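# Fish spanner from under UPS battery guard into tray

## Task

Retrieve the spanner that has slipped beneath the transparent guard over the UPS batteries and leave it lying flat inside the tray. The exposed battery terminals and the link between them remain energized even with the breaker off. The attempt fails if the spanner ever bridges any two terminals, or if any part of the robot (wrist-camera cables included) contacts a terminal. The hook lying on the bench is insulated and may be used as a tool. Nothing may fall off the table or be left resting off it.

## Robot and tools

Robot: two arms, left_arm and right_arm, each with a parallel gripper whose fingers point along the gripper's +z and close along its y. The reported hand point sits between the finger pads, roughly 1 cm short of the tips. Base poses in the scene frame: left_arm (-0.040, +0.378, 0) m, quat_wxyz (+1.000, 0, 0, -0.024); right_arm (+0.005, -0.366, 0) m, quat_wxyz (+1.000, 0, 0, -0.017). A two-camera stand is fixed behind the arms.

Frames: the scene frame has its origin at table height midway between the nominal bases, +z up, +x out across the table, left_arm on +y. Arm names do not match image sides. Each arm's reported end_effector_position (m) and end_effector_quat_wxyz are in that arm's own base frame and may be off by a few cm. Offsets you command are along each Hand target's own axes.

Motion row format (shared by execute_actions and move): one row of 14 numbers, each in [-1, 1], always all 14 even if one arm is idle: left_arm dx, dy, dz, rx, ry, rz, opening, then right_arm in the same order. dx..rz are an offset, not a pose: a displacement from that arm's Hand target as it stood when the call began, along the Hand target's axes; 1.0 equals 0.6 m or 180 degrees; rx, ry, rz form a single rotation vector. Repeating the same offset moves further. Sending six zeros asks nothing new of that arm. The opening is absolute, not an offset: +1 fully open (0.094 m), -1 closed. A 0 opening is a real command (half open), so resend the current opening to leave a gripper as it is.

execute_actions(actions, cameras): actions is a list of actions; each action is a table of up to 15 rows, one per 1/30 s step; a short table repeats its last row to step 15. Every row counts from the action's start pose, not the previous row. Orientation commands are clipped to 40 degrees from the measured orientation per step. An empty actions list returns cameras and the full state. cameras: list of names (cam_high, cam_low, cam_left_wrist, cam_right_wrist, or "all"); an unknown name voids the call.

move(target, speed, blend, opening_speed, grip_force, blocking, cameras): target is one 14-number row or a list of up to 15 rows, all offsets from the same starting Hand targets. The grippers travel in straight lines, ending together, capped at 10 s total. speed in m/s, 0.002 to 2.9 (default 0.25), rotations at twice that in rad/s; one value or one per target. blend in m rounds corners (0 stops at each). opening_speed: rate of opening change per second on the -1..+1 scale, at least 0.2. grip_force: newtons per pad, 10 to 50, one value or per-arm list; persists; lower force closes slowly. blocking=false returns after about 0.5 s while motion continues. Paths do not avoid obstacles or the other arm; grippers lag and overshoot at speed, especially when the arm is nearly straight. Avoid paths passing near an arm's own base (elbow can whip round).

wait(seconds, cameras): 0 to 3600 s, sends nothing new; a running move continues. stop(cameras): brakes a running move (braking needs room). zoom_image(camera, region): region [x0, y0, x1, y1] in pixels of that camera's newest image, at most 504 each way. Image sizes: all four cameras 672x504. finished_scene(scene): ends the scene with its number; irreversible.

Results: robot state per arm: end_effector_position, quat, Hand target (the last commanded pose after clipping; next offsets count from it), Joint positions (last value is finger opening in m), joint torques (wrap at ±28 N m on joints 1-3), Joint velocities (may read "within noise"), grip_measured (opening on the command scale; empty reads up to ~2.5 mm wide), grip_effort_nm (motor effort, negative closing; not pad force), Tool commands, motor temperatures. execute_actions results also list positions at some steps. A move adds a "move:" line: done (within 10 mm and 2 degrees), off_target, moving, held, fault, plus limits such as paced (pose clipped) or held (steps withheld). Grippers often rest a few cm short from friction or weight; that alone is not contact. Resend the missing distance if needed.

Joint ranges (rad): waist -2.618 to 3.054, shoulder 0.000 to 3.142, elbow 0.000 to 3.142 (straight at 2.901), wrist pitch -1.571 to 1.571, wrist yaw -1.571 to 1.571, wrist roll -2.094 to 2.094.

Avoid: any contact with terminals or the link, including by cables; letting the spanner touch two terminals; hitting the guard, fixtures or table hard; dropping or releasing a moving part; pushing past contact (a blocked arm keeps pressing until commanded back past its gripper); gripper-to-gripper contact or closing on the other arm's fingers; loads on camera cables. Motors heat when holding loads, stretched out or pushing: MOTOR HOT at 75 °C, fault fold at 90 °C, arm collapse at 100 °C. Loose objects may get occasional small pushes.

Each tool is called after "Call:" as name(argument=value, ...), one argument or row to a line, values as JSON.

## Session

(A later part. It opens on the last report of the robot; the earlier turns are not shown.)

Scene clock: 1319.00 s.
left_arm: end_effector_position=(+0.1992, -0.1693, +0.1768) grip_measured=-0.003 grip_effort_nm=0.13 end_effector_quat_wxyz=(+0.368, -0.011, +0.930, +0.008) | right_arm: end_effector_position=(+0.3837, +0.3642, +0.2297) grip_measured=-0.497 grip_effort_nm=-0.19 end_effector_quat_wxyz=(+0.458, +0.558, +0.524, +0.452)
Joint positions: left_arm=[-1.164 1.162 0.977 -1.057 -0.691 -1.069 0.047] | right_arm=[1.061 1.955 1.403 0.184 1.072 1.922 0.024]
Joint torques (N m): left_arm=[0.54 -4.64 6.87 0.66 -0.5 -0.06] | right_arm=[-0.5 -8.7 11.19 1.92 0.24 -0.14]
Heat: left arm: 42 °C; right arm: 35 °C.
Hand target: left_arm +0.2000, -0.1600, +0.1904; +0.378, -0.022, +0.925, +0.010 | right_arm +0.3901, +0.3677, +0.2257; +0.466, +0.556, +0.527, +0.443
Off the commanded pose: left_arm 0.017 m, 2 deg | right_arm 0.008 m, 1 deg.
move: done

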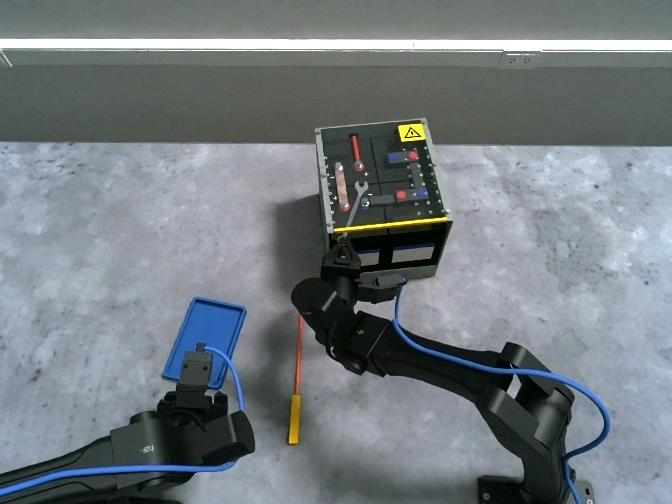

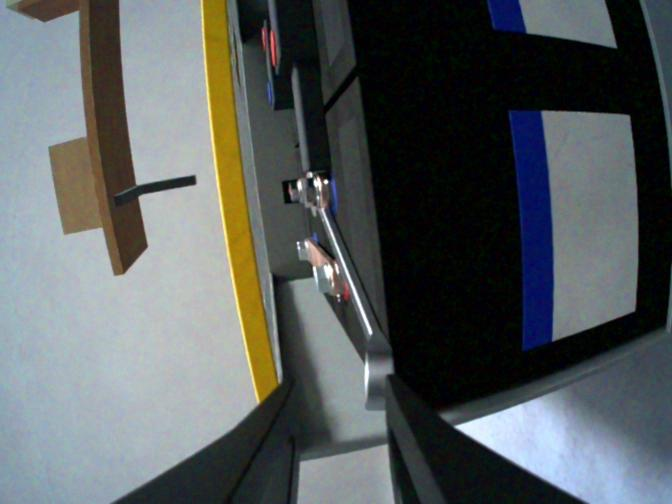

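Call:
move(
  target=[0,0,0,0,0,0,0.0, 0,-0.0198,-0.0168,0,0,0,-0.5],
  speed=0.06,
  cameras=["cam_right_wrist"],
)

Call:
zoom_image(
  camera="cam_right_wrist",
  region=[200, 140, 460, 440],
)

Scene clock: 1326.43 s.
left_arm: end_effector_position=(+0.1992, -0.1693, +0.1768) grip_measured=-0.003 grip_effort_nm=0.14 end_effector_quat_wxyz=(+0.368, -0.011, +0.930, +0.008) | right_arm: end_effector_position=(+0.3804, +0.3674, +0.2317) grip_measured=-0.497 grip_effort_nm=-0.19 end_effector_quat_wxyz=(+0.456, +0.559, +0.520, +0.458)
Joint positions: left_arm=[-1.164 1.162 0.977 -1.057 -0.691 -1.069 0.047] | right_arm=[1.071 1.955 1.403 0.195 1.079 1.926 0.024]
Joint torques (N m): left_arm=[0.61 -4.62 6.84 0.64 -0.49 -0.06] | right_arm=[0.72 -9.18 6.99 2.01 0.37 0]
Heat: left arm: 42 °C; right arm: 35 °C.
Hand target: left_arm +0.2000, -0.1600, +0.1904; +0.378, -0.022, +0.925, +0.010 | right_arm +0.3783, +0.3682, +0.2157; +0.466, +0.556, +0.527, +0.443
Off the commanded pose: left_arm 0.017 m, 2 deg | right_arm 0.016 m, 2 deg.
move: off_target (right_arm)

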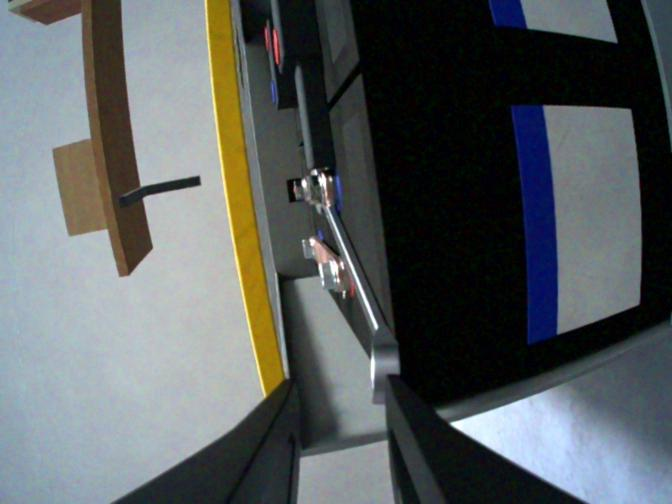

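Scaled by 1.680 from the camera's image (finer frame: 960x720).

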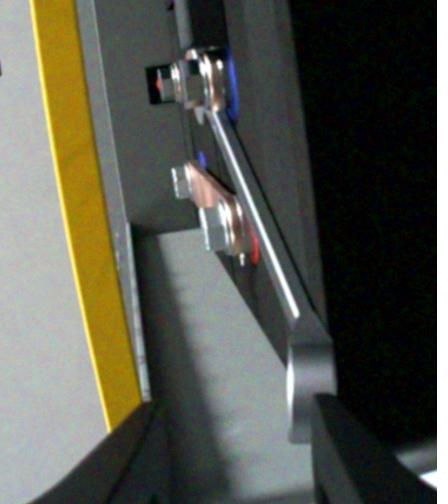

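Call:
move(
  target=[0,0,0,0,0,0,0, 0,-0.0208,-0.0300,0,0,0,-0.5],
  speed=0.08,
  cameras=["cam_high","cam_right_wrist"],
)

Scene clock: 1344.63 s.
left_arm: end_effector_position=(+0.1992, -0.1693, +0.1768) grip_measured=-0.003 grip_effort_nm=0.13 end_effector_quat_wxyz=(+0.368, -0.011, +0.930, +0.008) | right_arm: end_effector_position=(+0.3609, +0.3728, +0.2182) grip_measured=-0.497 grip_effort_nm=-0.19 end_effector_quat_wxyz=(+0.455, +0.558, +0.522, +0.457)
Joint positions: left_arm=[-1.164 1.162 0.977 -1.057 -0.691 -1.069 0.047] | right_arm=[1.117 1.955 1.359 0.201 1.118 1.965 0.024]
Joint torques (N m): left_arm=[0.69 -4.7 7.01 0.67 -0.48 -0.08] | right_arm=[0.44 -10.29 6.24 1.91 0.38 0.01]
Motor temperatures (°C): left_arm=[24 38 37 40 22 23 26] | right_arm=[22 27 34 35 22 21 24]
Heat: left arm: 40 °C; right arm: 35 °C.
Hand target: left_arm +0.2000, -0.1600, +0.1904; +0.378, -0.022, +0.925, +0.010 | right_arm +0.3584, +0.3692, +0.2066; +0.466, +0.556, +0.527, +0.443
Off the commanded pose: left_arm 0.017 m, 2 deg | right_arm 0.012 m, 2 deg.
move: off_target (right_arm)

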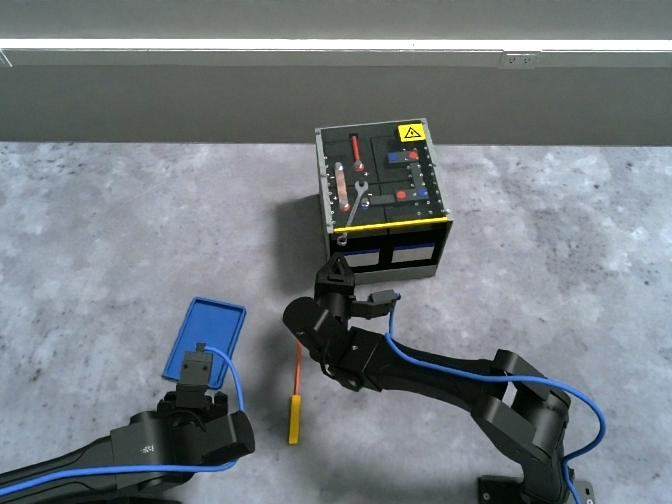

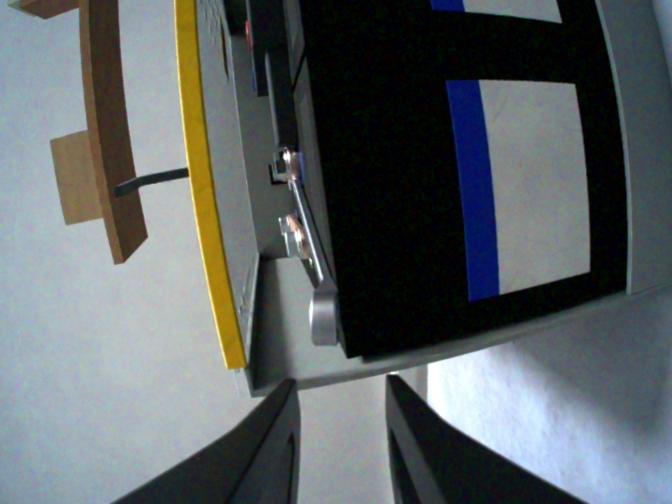

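Call:
zoom_image(
  camera="cam_high",
  region=[300, 170, 400, 300],
)

Scaled by 3.877 from the camera's image (finer frame: 960x720).

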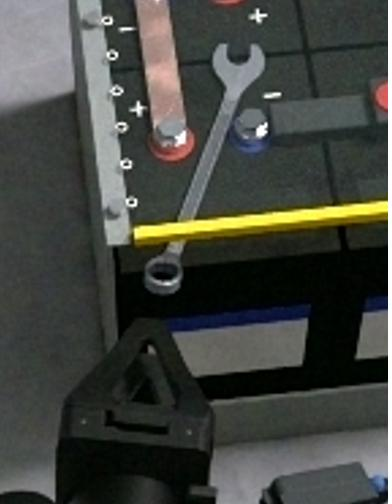

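Call:
move(
  target=[0,0,0,0,0,0,0, 0,0.0076,0.0250,0,0,0,-0.5],
  speed=0.06,
  cameras=["cam_high","cam_right_wrist"],
)

Call:
zoom_image(
  camera="cam_high",
  region=[300, 170, 400, 300],
)

Scene clock: 1359.67 s.
left_arm: end_effector_position=(+0.1992, -0.1693, +0.1768) grip_measured=-0.003 grip_effort_nm=0.14 end_effector_quat_wxyz=(+0.368, -0.011, +0.930, +0.008) | right_arm: end_effector_position=(+0.3693, +0.3676, +0.2191) grip_measured=-0.497 grip_effort_nm=-0.19 end_effector_quat_wxyz=(+0.456, +0.560, +0.520, +0.456)
Joint positions: left_arm=[-1.164 1.162 0.977 -1.057 -0.691 -1.069 0.047] | right_arm=[1.095 1.955 1.359 0.213 1.104 1.952 0.024]
Joint torques (N m): left_arm=[0.61 -4.62 7.06 0.64 -0.51 -0.08] | right_arm=[-0.44 -8.8 8.7 1.95 0.23 -0.12]
Heat: left arm: 39 °C; right arm: 34 °C.
Hand target: left_arm +0.2000, -0.1600, +0.1904; +0.378, -0.022, +0.925, +0.010 | right_arm +0.3739, +0.3685, +0.2085; +0.466, +0.556, +0.527, +0.443
Off the commanded pose: left_arm 0.017 m, 2 deg | right_arm 0.012 m, 2 deg.
move: off_target (right_arm)

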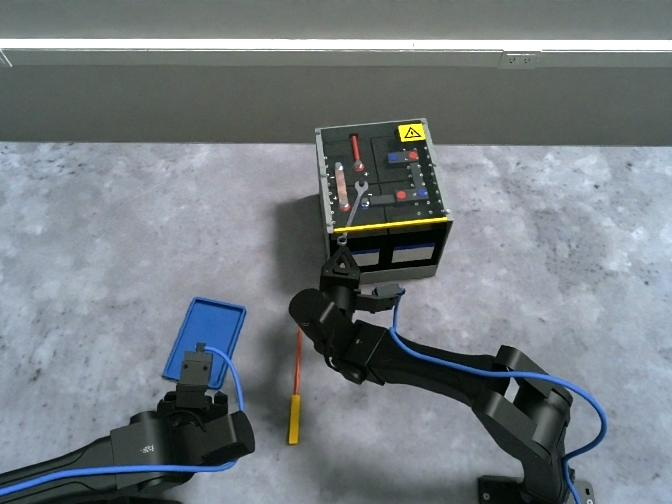

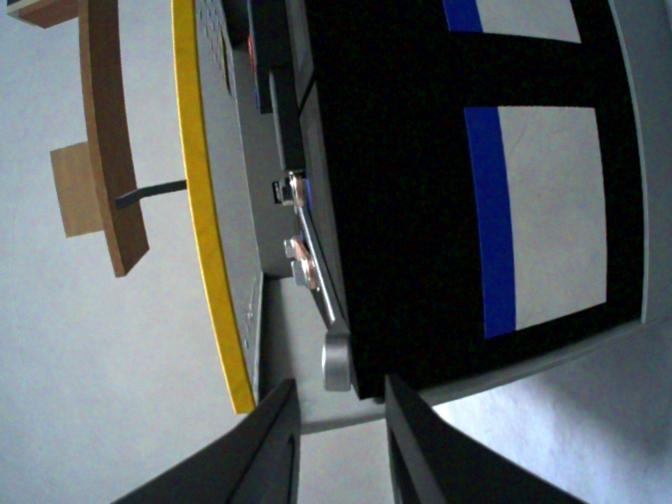

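Scaled by 3.877 from the camera's image (finer frame: 960x720).

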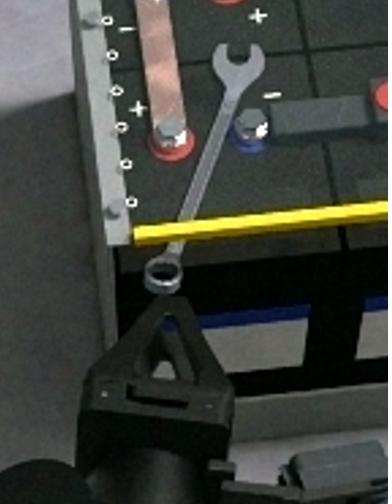

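Call:
move(
  target=[0,0,0,0,0,0,0, 0.0067,0.0044,0.0246,0,0,0,-0.5],
  speed=0.05,
  cameras=["cam_high","cam_right_wrist"],
)

Call:
zoom_image(
  camera="cam_high",
  region=[300, 170, 400, 300],
)

Scene clock: 1367.90 s.
left_arm: end_effector_position=(+0.1992, -0.1693, +0.1768) grip_measured=-0.003 grip_effort_nm=0.13 end_effector_quat_wxyz=(+0.368, -0.011, +0.930, +0.008) | right_arm: end_effector_position=(+0.3825, +0.3679, +0.2130) grip_measured=-0.497 grip_effort_nm=-0.19 end_effector_quat_wxyz=(+0.459, +0.558, +0.525, +0.450)
Joint positions: left_arm=[-1.164 1.162 0.977 -1.057 -0.691 -1.069 0.047] | right_arm=[1.068 1.985 1.381 0.226 1.078 1.928 0.024]
Joint torques (N m): left_arm=[0.64 -4.7 7.01 0.64 -0.5 -0.08] | right_arm=[-0.5 -8.66 11.03 1.99 0.23 -0.14]
Heat: left arm: 39 °C; right arm: 35 °C.
Hand target: left_arm +0.2000, -0.1600, +0.1904; +0.378, -0.022, +0.925, +0.010 | right_arm +0.3890, +0.3718, +0.2086; +0.466, +0.556, +0.527, +0.443
Off the commanded pose: left_arm 0.017 m, 2 deg | right_arm 0.009 m, 1 deg.
move: done

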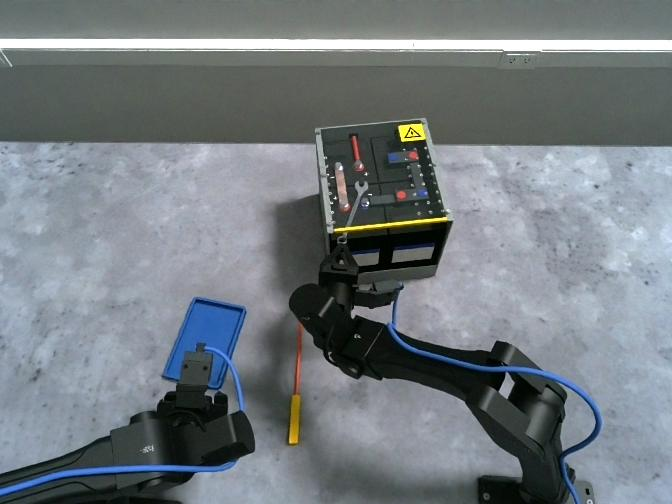

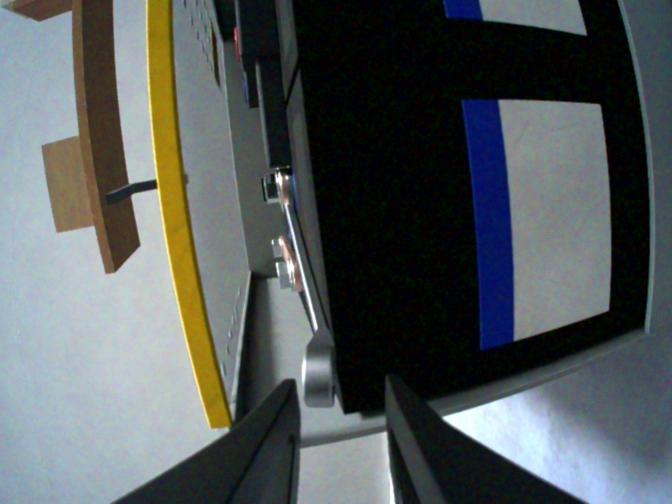

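Scaled by 3.877 from the camera's image (finer frame: 960x720).

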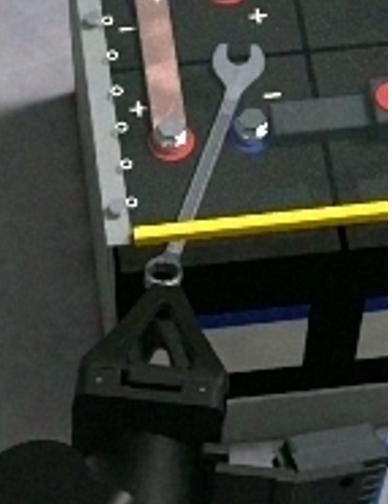

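Call:
move(
  target=[0,0,0,0,0,0,0, 0,0.0082,-0.0014,0,0,0,-0.5],
  speed=0.05,
  cameras=["cam_right_wrist"],
)

Scene clock: 1375.27 s.
left_arm: end_effector_position=(+0.1992, -0.1693, +0.1768) grip_measured=-0.003 grip_effort_nm=0.13 end_effector_quat_wxyz=(+0.368, -0.011, +0.930, +0.008) | right_arm: end_effector_position=(+0.3832, +0.3695, +0.2170) grip_measured=-0.497 grip_effort_nm=-0.19 end_effector_quat_wxyz=(+0.457, +0.558, +0.523, +0.453)
Joint positions: left_arm=[-1.164 1.162 0.977 -1.057 -0.691 -1.069 0.047] | right_arm=[1.068 1.985 1.392 0.226 1.077 1.926 0.024]
Joint torques (N m): left_arm=[0.61 -4.68 7.01 0.67 -0.5 -0.08] | right_arm=[-0.49 -9.28 11.07 1.81 0.24 -0.14]
Heat: left arm: 39 °C; right arm: 35 °C.
Hand target: left_arm +0.2000, -0.1600, +0.1904; +0.378, -0.022, +0.925, +0.010 | right_arm +0.3890, +0.3718, +0.2136; +0.466, +0.556, +0.527, +0.443
Off the commanded pose: left_arm 0.017 m, 2 deg | right_arm 0.007 m, 2 deg.
move: done

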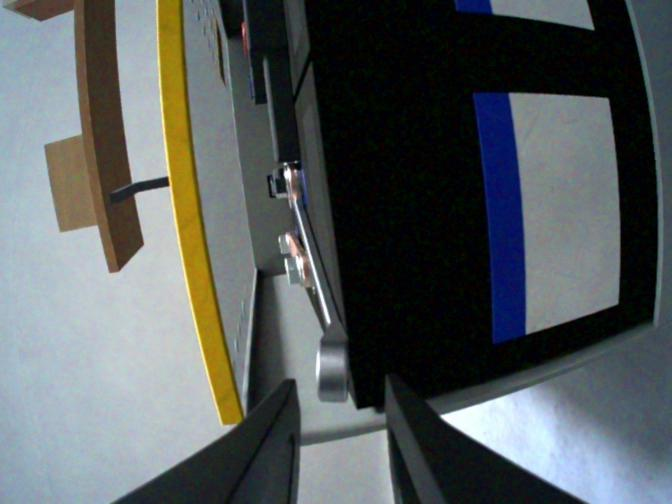

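Call:
move(
  target=[0,0,0,0,0,0,0, 0.001,0.0042,0.0100,0,0,0,-0.5],
  speed=0.04,
  cameras=["cam_high","cam_right_wrist"],
)

Call:
zoom_image(
  camera="cam_high",
  region=[320, 210, 370, 270],
)

Scene clock: 1380.27 s.
left_arm: end_effector_position=(+0.1992, -0.1693, +0.1768) grip_measured=-0.003 grip_effort_nm=0.13 end_effector_quat_wxyz=(+0.368, -0.011, +0.930, +0.008) | right_arm: end_effector_position=(+0.3888, +0.3686, +0.2230) grip_measured=-0.497 grip_effort_nm=-0.19 end_effector_quat_wxyz=(+0.457, +0.559, +0.520, +0.457)
Joint positions: left_arm=[-1.164 1.162 0.977 -1.057 -0.691 -1.069 0.047] | right_arm=[1.056 1.985 1.409 0.226 1.067 1.917 0.024]
Joint torques (N m): left_arm=[0.64 -4.67 6.91 0.64 -0.5 -0.07] | right_arm=[-0.51 -8.55 11.15 1.82 0.18 -0.17]
Heat: left arm: 38 °C; right arm: 35 °C.
Hand target: left_arm +0.2000, -0.1600, +0.1904; +0.378, -0.022, +0.925, +0.010 | right_arm +0.3955, +0.3720, +0.2151; +0.466, +0.556, +0.527, +0.443
Off the commanded pose: left_arm 0.017 m, 2 deg | right_arm 0.011 m, 2 deg.
move: off_target (right_arm)

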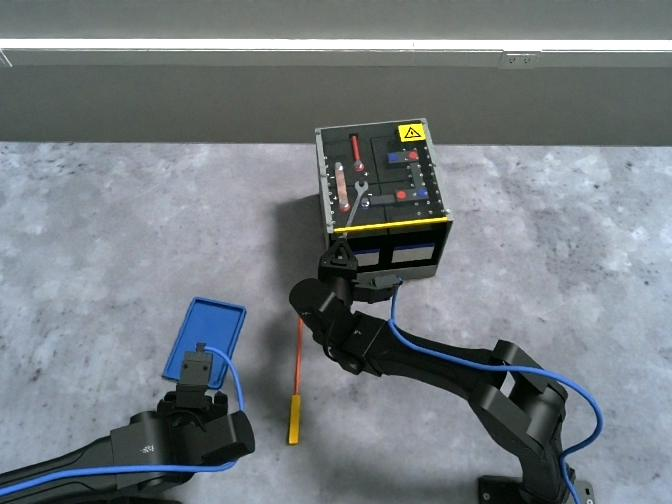

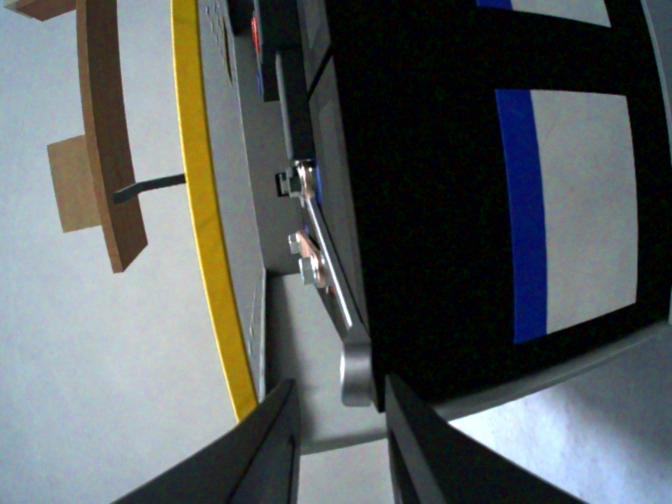

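Scaled by 8.400 from the camera's image (finer frame: 960x720).

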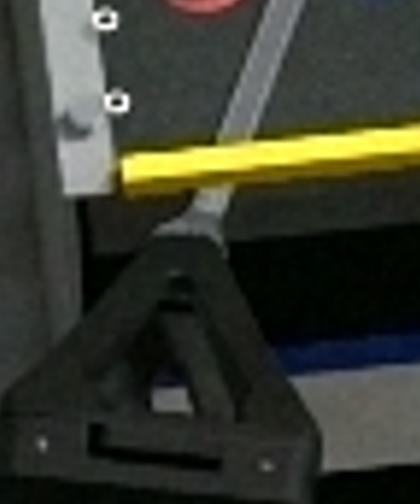

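Call:
move(
  target=[0,0,0,0,0,0,0, 0,0,0,0,0,0,-0.97],
  opening_speed=0.3,
  cameras=["cam_high","cam_right_wrist"],
)

Call:
zoom_image(
  camera="cam_high",
  region=[310, 160, 380, 260],
)

Scene clock: 1398.73 s.
left_arm: end_effector_position=(+0.1992, -0.1693, +0.1768) grip_measured=-0.003 grip_effort_nm=0.13 end_effector_quat_wxyz=(+0.368, -0.011, +0.930, +0.008) | right_arm: end_effector_position=(+0.3888, +0.3690, +0.2229) grip_measured=-0.966 grip_effort_nm=-0.19 end_effector_quat_wxyz=(+0.456, +0.559, +0.521, +0.457)
Joint positions: left_arm=[-1.164 1.162 0.977 -1.057 -0.691 -1.069 0.047] | right_arm=[1.056 1.985 1.409 0.226 1.065 1.917 0.002]
Joint torques (N m): left_arm=[0.69 -4.63 6.93 0.68 -0.49 -0.09] | right_arm=[-0.53 -8.5 11.21 1.81 0.24 -0.15]
Heat: left arm: 37 °C; right arm: 36 °C.
Hand target: left_arm +0.2000, -0.1600, +0.1904; +0.378, -0.022, +0.925, +0.010 | right_arm +0.3955, +0.3720, +0.2151; +0.466, +0.556, +0.527, +0.443
Off the commanded pose: left_arm 0.017 m, 2 deg | right_arm 0.011 m, 2 deg.
move: done

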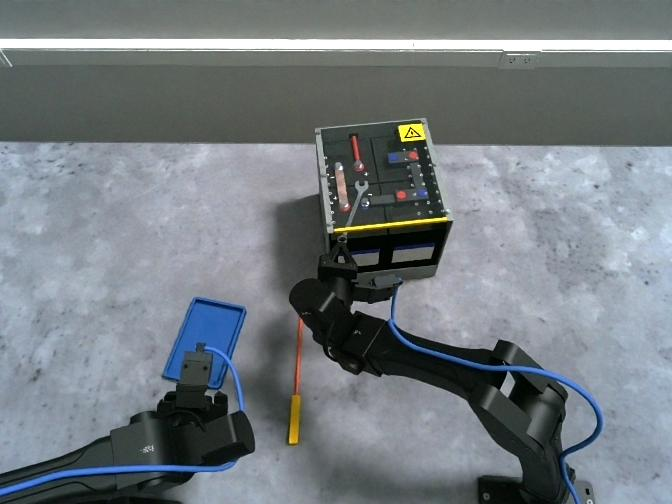

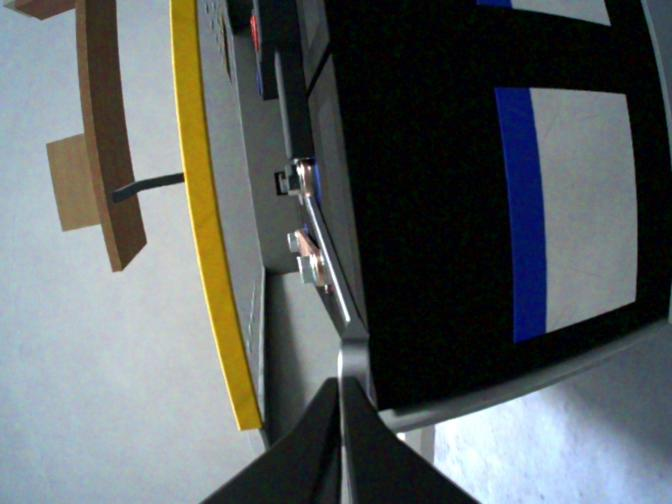

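Scaled by 5.040 from the camera's image (finer frame: 960x720).

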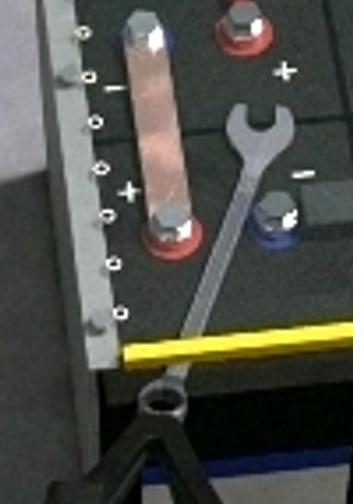

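Call:
move(
  target=[
    [0,0,0,0,0,0,0, 0,0,0,0,0,0,-0.5],
    [0,0,0,0,0,0,0, 0,-0.0005,0.0137,0,0,0,-0.5],
  ],
  speed=0.04,
  cameras=["cam_high","cam_right_wrist"],
)

Call:
zoom_image(
  camera="cam_high",
  region=[320, 210, 370, 270],
)

Scene clock: 1409.67 s.
left_arm: end_effector_position=(+0.1992, -0.1693, +0.1768) grip_measured=-0.003 grip_effort_nm=0.13 end_effector_quat_wxyz=(+0.368, -0.011, +0.930, +0.008) | right_arm: end_effector_position=(+0.3967, +0.3680, +0.2182) grip_measured=-0.503 grip_effort_nm=0.14 end_effector_quat_wxyz=(+0.458, +0.558, +0.524, +0.451)
Joint positions: left_arm=[-1.164 1.162 0.977 -1.057 -0.691 -1.069 0.047] | right_arm=[1.04 2.004 1.423 0.226 1.052 1.906 0.023]
Joint torques (N m): left_arm=[0.64 -4.7 6.97 0.64 -0.49 -0.07] | right_arm=[-0.5 -9.01 11.15 1.96 0.22 -0.14]
Heat: left arm: 37 °C; right arm: 36 °C.
Hand target: left_arm +0.2000, -0.1600, +0.1904; +0.378, -0.022, +0.925, +0.010 | right_arm +0.4034, +0.3716, +0.2133; +0.466, +0.556, +0.527, +0.443
Off the commanded pose: left_arm 0.017 m, 2 deg | right_arm 0.009 m, 1 deg.
move: done

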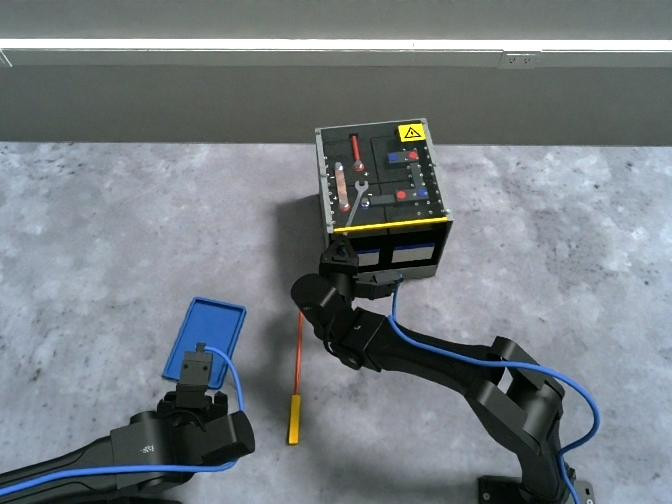

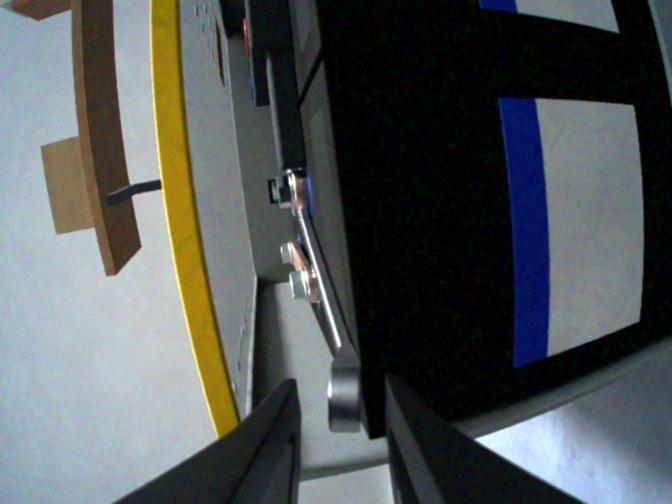

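Scaled by 8.400 from the camera's image (finer frame: 960x720).

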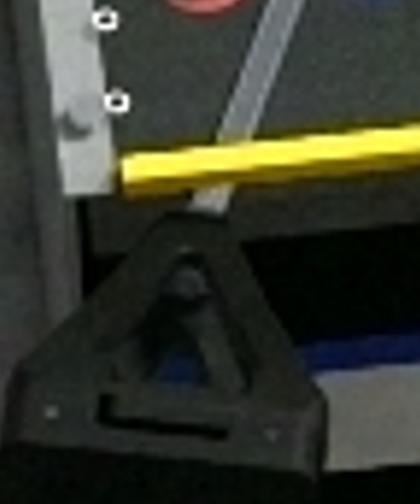

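Call:
move(
  target=[0,0,0,0,0,0,0, 0,0,0,0,0,0,-0.97],
  opening_speed=0.3,
  cameras=["cam_high","cam_right_wrist"],
)

Call:
zoom_image(
  camera="cam_high",
  region=[310, 160, 380, 260],
)

Scene clock: 1415.87 s.
left_arm: end_effector_position=(+0.1992, -0.1693, +0.1768) grip_measured=-0.003 grip_effort_nm=0.13 end_effector_quat_wxyz=(+0.368, -0.011, +0.930, +0.008) | right_arm: end_effector_position=(+0.3969, +0.3687, +0.2180) grip_measured=-0.852 grip_effort_nm=-1.05 end_effector_quat_wxyz=(+0.457, +0.558, +0.525, +0.452)
Joint positions: left_arm=[-1.164 1.162 0.977 -1.057 -0.691 -1.069 0.047] | right_arm=[1.039 2.004 1.423 0.226 1.047 1.906 0.007]
Joint torques (N m): left_arm=[0.61 -4.68 6.93 0.65 -0.47 -0.05] | right_arm=[-0.49 -8.96 11.19 1.96 0.26 -0.15]
Heat: left arm: 37 °C; right arm: 37 °C.
Hand target: left_arm +0.2000, -0.1600, +0.1904; +0.378, -0.022, +0.925, +0.010 | right_arm +0.4036, +0.3715, +0.2133; +0.466, +0.556, +0.527, +0.443
Off the commanded pose: left_arm 0.017 m, 2 deg | right_arm 0.009 m, 1 deg.
move: done

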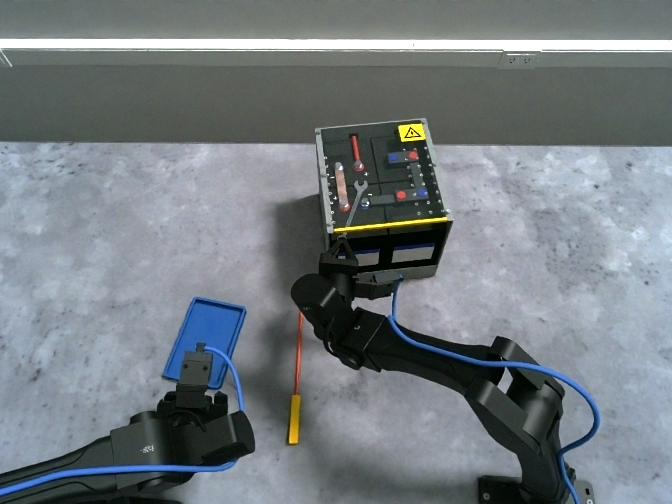

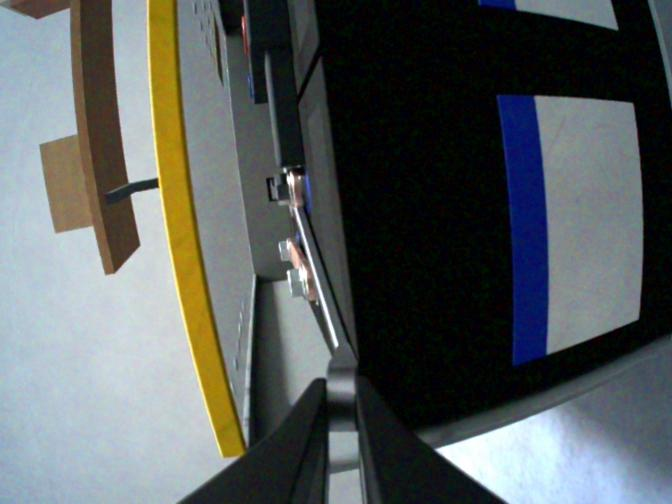

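Scaled by 5.040 from the camera's image (finer frame: 960x720).

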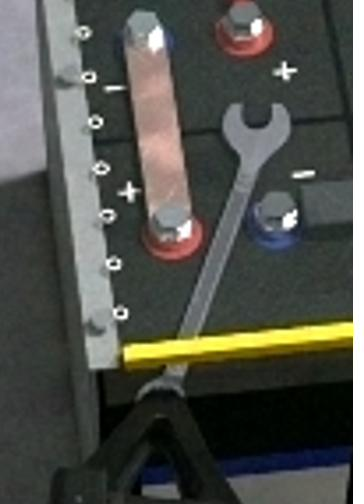

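Call:
wait(
  seconds=0,
  cameras=["cam_low","cam_right_wrist"],
)

Call:
zoom_image(
  camera="cam_right_wrist",
  region=[240, 140, 420, 460],
)

Call:
zoom_image(
  camera="cam_low",
  region=[250, 150, 450, 300],
)

Scene clock: 1428.90 s.
left_arm: end_effector_position=(+0.1992, -0.1693, +0.1768) grip_measured=-0.003 grip_effort_nm=0.13 end_effector_quat_wxyz=(+0.368, -0.011, +0.930, +0.008) | right_arm: end_effector_position=(+0.3969, +0.3687, +0.2180) grip_measured=-0.852 grip_effort_nm=-1.06 end_effector_quat_wxyz=(+0.457, +0.558, +0.525, +0.452)
Joint positions: left_arm=[-1.164 1.162 0.977 -1.057 -0.691 -1.069 0.047] | right_arm=[1.039 2.004 1.423 0.226 1.047 1.906 0.007]
Joint torques (N m): left_arm=[0.73 -4.66 6.93 0.65 -0.48 -0.08] | right_arm=[-0.47 -8.94 11.22 1.97 0.25 -0.15]
Heat: left arm: 37 °C; right arm: 37 °C.
Hand target: left_arm +0.2000, -0.1600, +0.1904; +0.378, -0.022, +0.925, +0.010 | right_arm +0.4036, +0.3715, +0.2133; +0.466, +0.556, +0.527, +0.443
Tool commands: left_gripper/opening=+0.0 right_gripper/opening=-0.97
Off the commanded pose: left_arm 0.017 m, 2 deg | right_arm 0.009 m, 1 deg.

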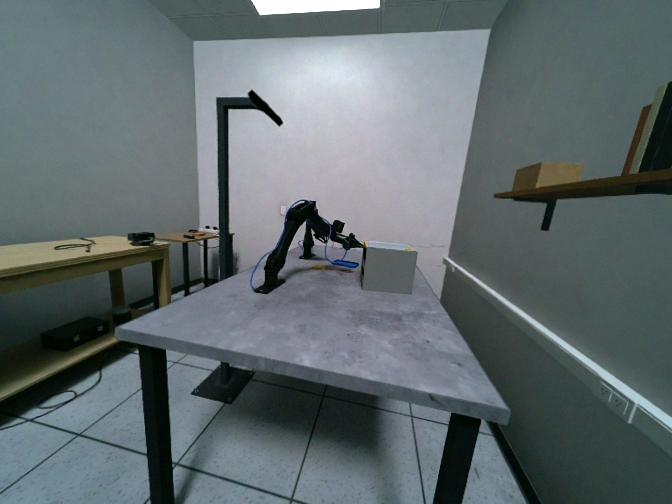

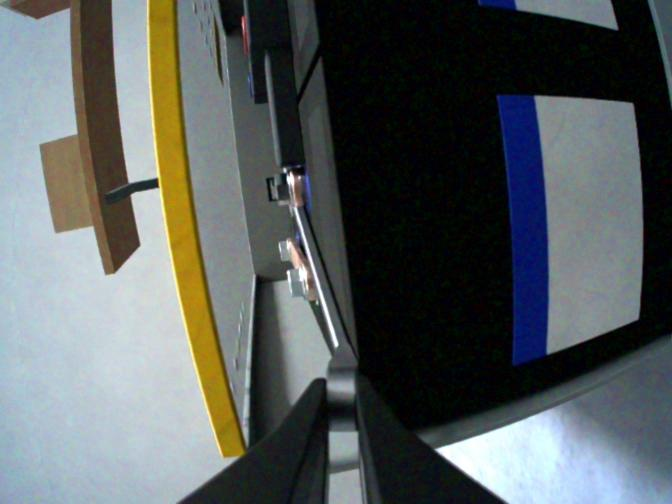

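Scaled by 1.575 from the camera's image (finer frame: 960x720).

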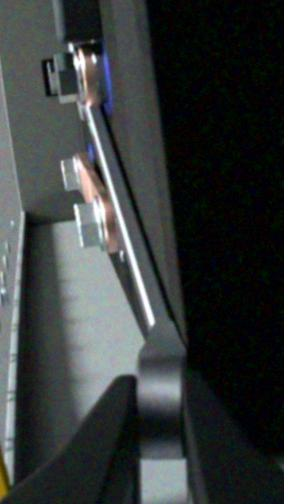

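Scaled by 2.520 from the camera's image (finer frame: 960x720).

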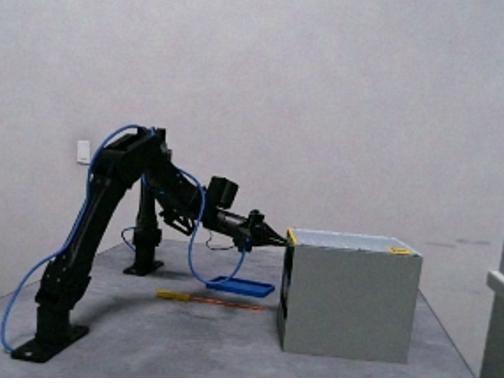

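Call:
move(
  target=[0,0,0,0,0,0,0, 0.0042,0.0005,-0.0165,0,0,0,-0.97],
  speed=0.05,
  cameras=["cam_high","cam_right_wrist"],
)

Call:
zoom_image(
  camera="cam_high",
  region=[310, 160, 380, 260],
)

Scene clock: 1451.80 s.
left_arm: end_effector_position=(+0.1992, -0.1693, +0.1768) grip_measured=-0.003 grip_effort_nm=0.13 end_effector_quat_wxyz=(+0.368, -0.011, +0.930, +0.008) | right_arm: end_effector_position=(+0.3939, +0.3714, +0.2181) grip_measured=-0.852 grip_effort_nm=-1.06 end_effector_quat_wxyz=(+0.456, +0.556, +0.527, +0.453)
Joint positions: left_arm=[-1.164 1.162 0.977 -1.057 -0.691 -1.069 0.047] | right_arm=[1.047 2.004 1.423 0.226 1.05 1.906 0.007]
Joint torques (N m): left_arm=[0.62 -4.68 6.94 0.65 -0.5 -0.08] | right_arm=[0.69 -9.74 10.82 1.75 0.41 -0.01]
Motor temperatures (°C): left_arm=[24 36 37 35 22 23 25] | right_arm=[22 26 38 33 22 21 26]
Heat: left arm: 37 °C; right arm: 38 °C.
Hand target: left_arm +0.2000, -0.1600, +0.1904; +0.378, -0.022, +0.925, +0.010 | right_arm +0.3939, +0.3745, +0.2153; +0.466, +0.556, +0.527, +0.443
Off the commanded pose: left_arm 0.017 m, 2 deg | right_arm 0.004 m, 2 deg.
move: done

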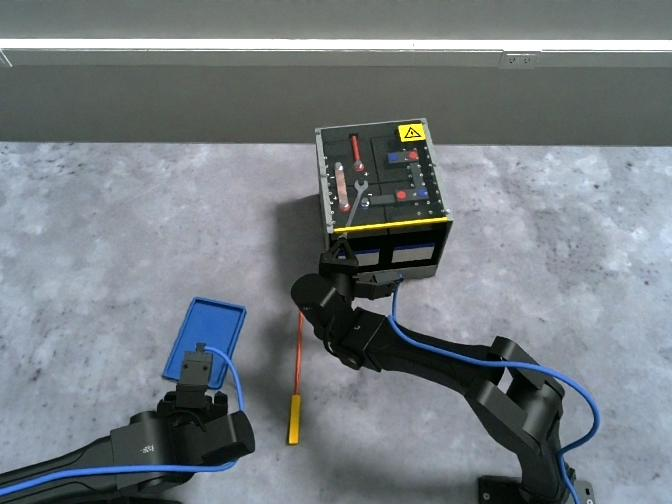

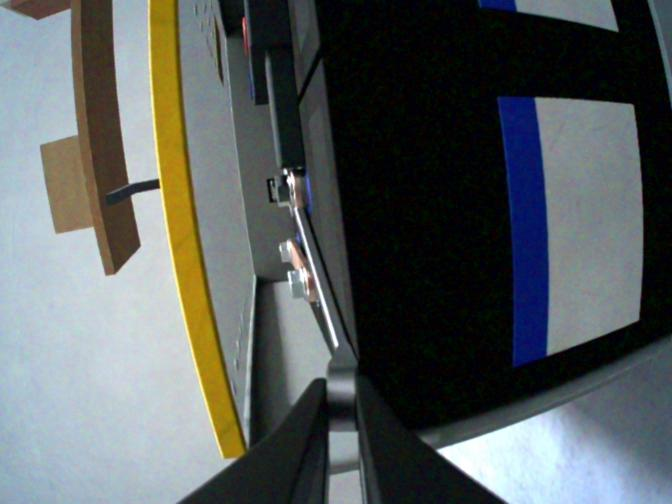

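Scaled by 5.040 from the camera's image (finer frame: 960x720).

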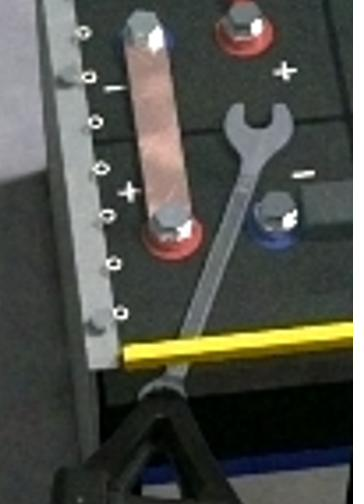

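Call:
move(
  target=[0,0,0,0,0,0,0, 0.0035,0.0000,-0.0165,0,0,0,-0.97],
  speed=0.05,
  cameras=["cam_high","cam_right_wrist"],
)

Call:
zoom_image(
  camera="cam_high",
  region=[310, 160, 380, 260],
)

Scene clock: 1455.70 s.
left_arm: end_effector_position=(+0.1992, -0.1693, +0.1768) grip_measured=-0.003 grip_effort_nm=0.13 end_effector_quat_wxyz=(+0.368, -0.011, +0.930, +0.008) | right_arm: end_effector_position=(+0.3849, +0.3762, +0.2171) grip_measured=-0.852 grip_effort_nm=-1.06 end_effector_quat_wxyz=(+0.456, +0.555, +0.528, +0.453)
Joint positions: left_arm=[-1.164 1.162 0.977 -1.057 -0.691 -1.069 0.047] | right_arm=[1.07 2.004 1.423 0.211 1.071 1.921 0.007]
Joint torques (N m): left_arm=[0.55 -4.81 6.87 0.63 -0.5 -0.07] | right_arm=[0.58 -10.58 10.43 1.66 0.43 0.01]
Heat: left arm: 37 °C; right arm: 38 °C.
Hand target: left_arm +0.2000, -0.1600, +0.1904; +0.378, -0.022, +0.925, +0.010 | right_arm +0.3844, +0.3771, +0.2170; +0.466, +0.556, +0.527, +0.443
Off the commanded pose: left_arm 0.017 m, 2 deg | right_arm 0.001 m, 2 deg.
move: done

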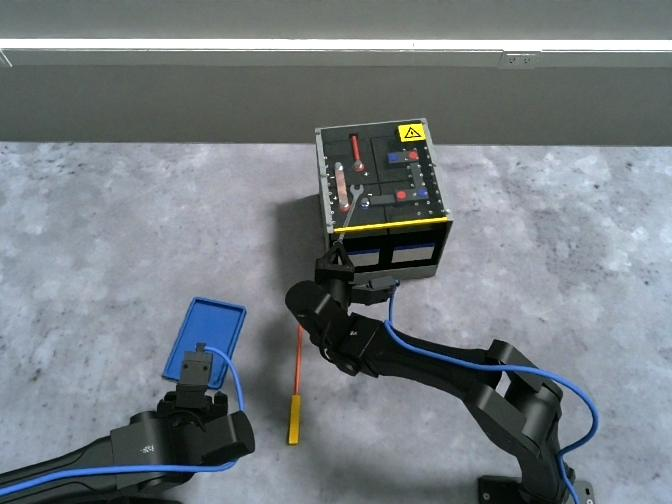

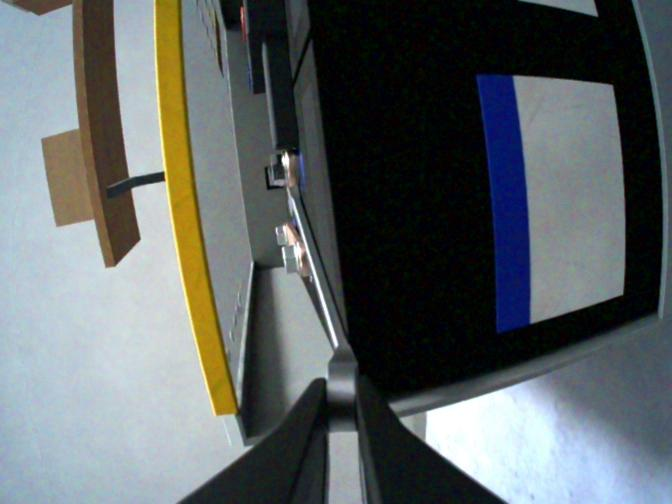

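Scaled by 5.040 from the camera's image (finer frame: 960x720).

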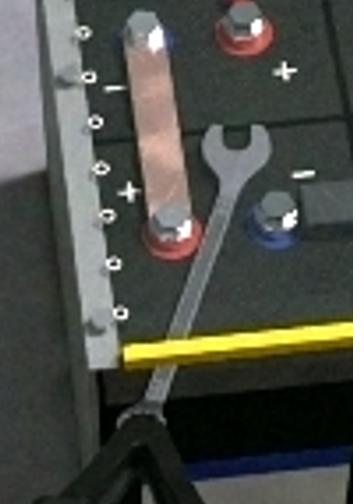

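Call:
move(
  target=[0,0,0,0,0,0,0, -0.0033,0.0148,-0.0026,0,0,0,-0.97],
  speed=0.05,
  cameras=["cam_high","cam_right_wrist"],
)

Call:
zoom_image(
  camera="cam_high",
  region=[310, 160, 380, 260],
)

Call:
zoom_image(
  camera="cam_right_wrist",
  region=[230, 120, 390, 440],
)

Scene clock: 1464.37 s.
left_arm: end_effector_position=(+0.1992, -0.1693, +0.1768) grip_measured=-0.003 grip_effort_nm=0.13 end_effector_quat_wxyz=(+0.368, -0.011, +0.930, +0.008) | right_arm: end_effector_position=(+0.3849, +0.3761, +0.2170) grip_measured=-0.852 grip_effort_nm=-1.06 end_effector_quat_wxyz=(+0.457, +0.555, +0.530, +0.450)
Joint positions: left_arm=[-1.164 1.162 0.977 -1.057 -0.691 -1.069 0.047] | right_arm=[1.07 2.004 1.428 0.196 1.071 1.922 0.007]
Joint torques (N m): left_arm=[0.53 -4.68 6.82 0.66 -0.47 -0.08] | right_arm=[0.42 -12.05 11.02 1.56 0.42 -0.04]
Heat: left arm: 37 °C; right arm: 38 °C.
Hand target: left_arm +0.2000, -0.1600, +0.1904; +0.378, -0.022, +0.925, +0.010 | right_arm +0.3843, +0.3751, +0.2261; +0.466, +0.556, +0.527, +0.443
Off the commanded pose: left_arm 0.017 m, 2 deg | right_arm 0.009 m, 1 deg.
move: done

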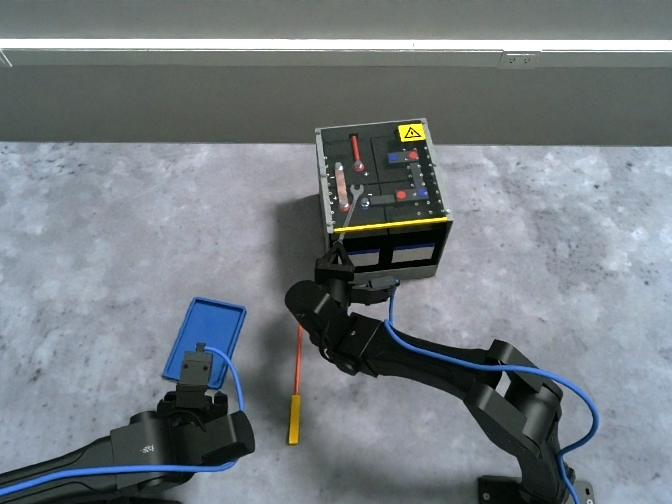

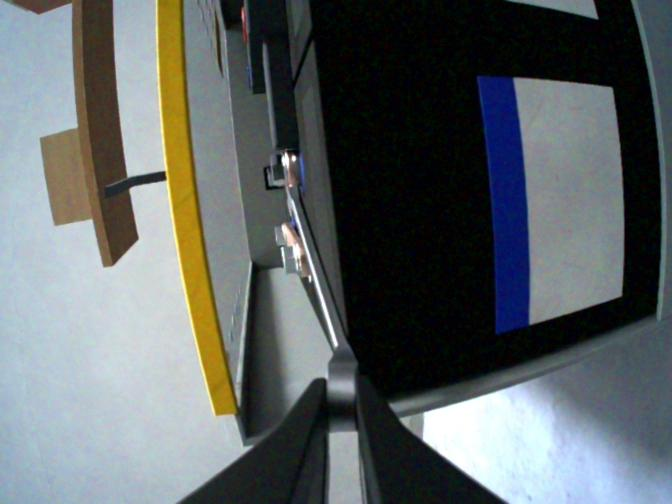

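Scaled by 5.040 from the camera's image (finer frame: 960x720).

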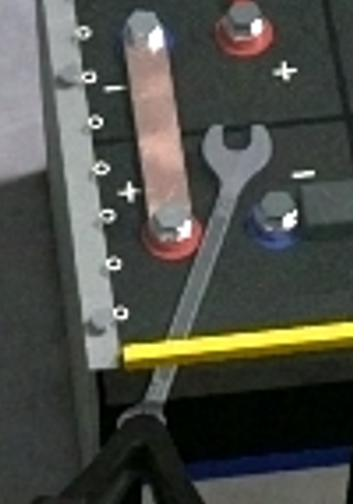

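Scaled by 1.575 from the camera's image (finer frame: 960x720).

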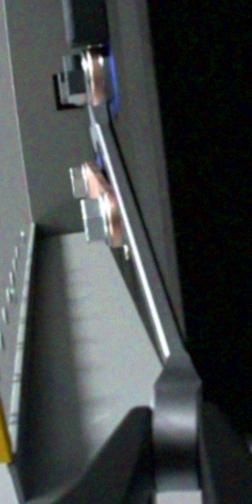

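Call:
move(
  target=[0,0,0,0,0,0,0, 0,0.0099,-0.0017,0,0,0,-0.97],
  speed=0.05,
  cameras=["cam_right_wrist"],
)

Call:
zoom_image(
  camera="cam_right_wrist",
  region=[230, 120, 390, 440],
)

Scene clock: 1468.47 s.
left_arm: end_effector_position=(+0.1992, -0.1693, +0.1768) grip_measured=-0.003 grip_effort_nm=0.13 end_effector_quat_wxyz=(+0.368, -0.011, +0.930, +0.008) | right_arm: end_effector_position=(+0.3849, +0.3761, +0.2176) grip_measured=-0.852 grip_effort_nm=-1.06 end_effector_quat_wxyz=(+0.459, +0.553, +0.535, +0.444)
Joint positions: left_arm=[-1.164 1.162 0.977 -1.057 -0.691 -1.069 0.047] | right_arm=[1.07 2.004 1.441 0.167 1.071 1.922 0.007]
Joint torques (N m): left_arm=[0.68 -4.63 6.89 0.66 -0.5 -0.05] | right_arm=[0.39 -12.63 11.28 1.64 0.43 -0.03]
Heat: left arm: 37 °C; right arm: 38 °C.
Hand target: left_arm +0.2000, -0.1600, +0.1904; +0.378, -0.022, +0.925, +0.010 | right_arm +0.3843, +0.3751, +0.2320; +0.466, +0.556, +0.527, +0.443
Off the commanded pose: left_arm 0.017 m, 2 deg | right_arm 0.015 m, 1 deg.
move: off_target (right_arm)

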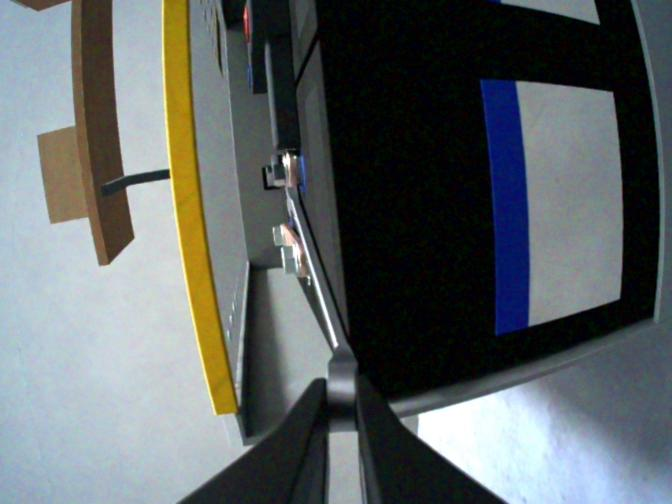

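Scaled by 1.575 from the camera's image (finer frame: 960x720).

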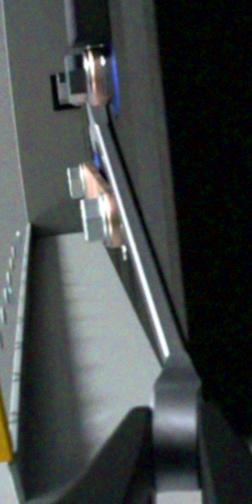

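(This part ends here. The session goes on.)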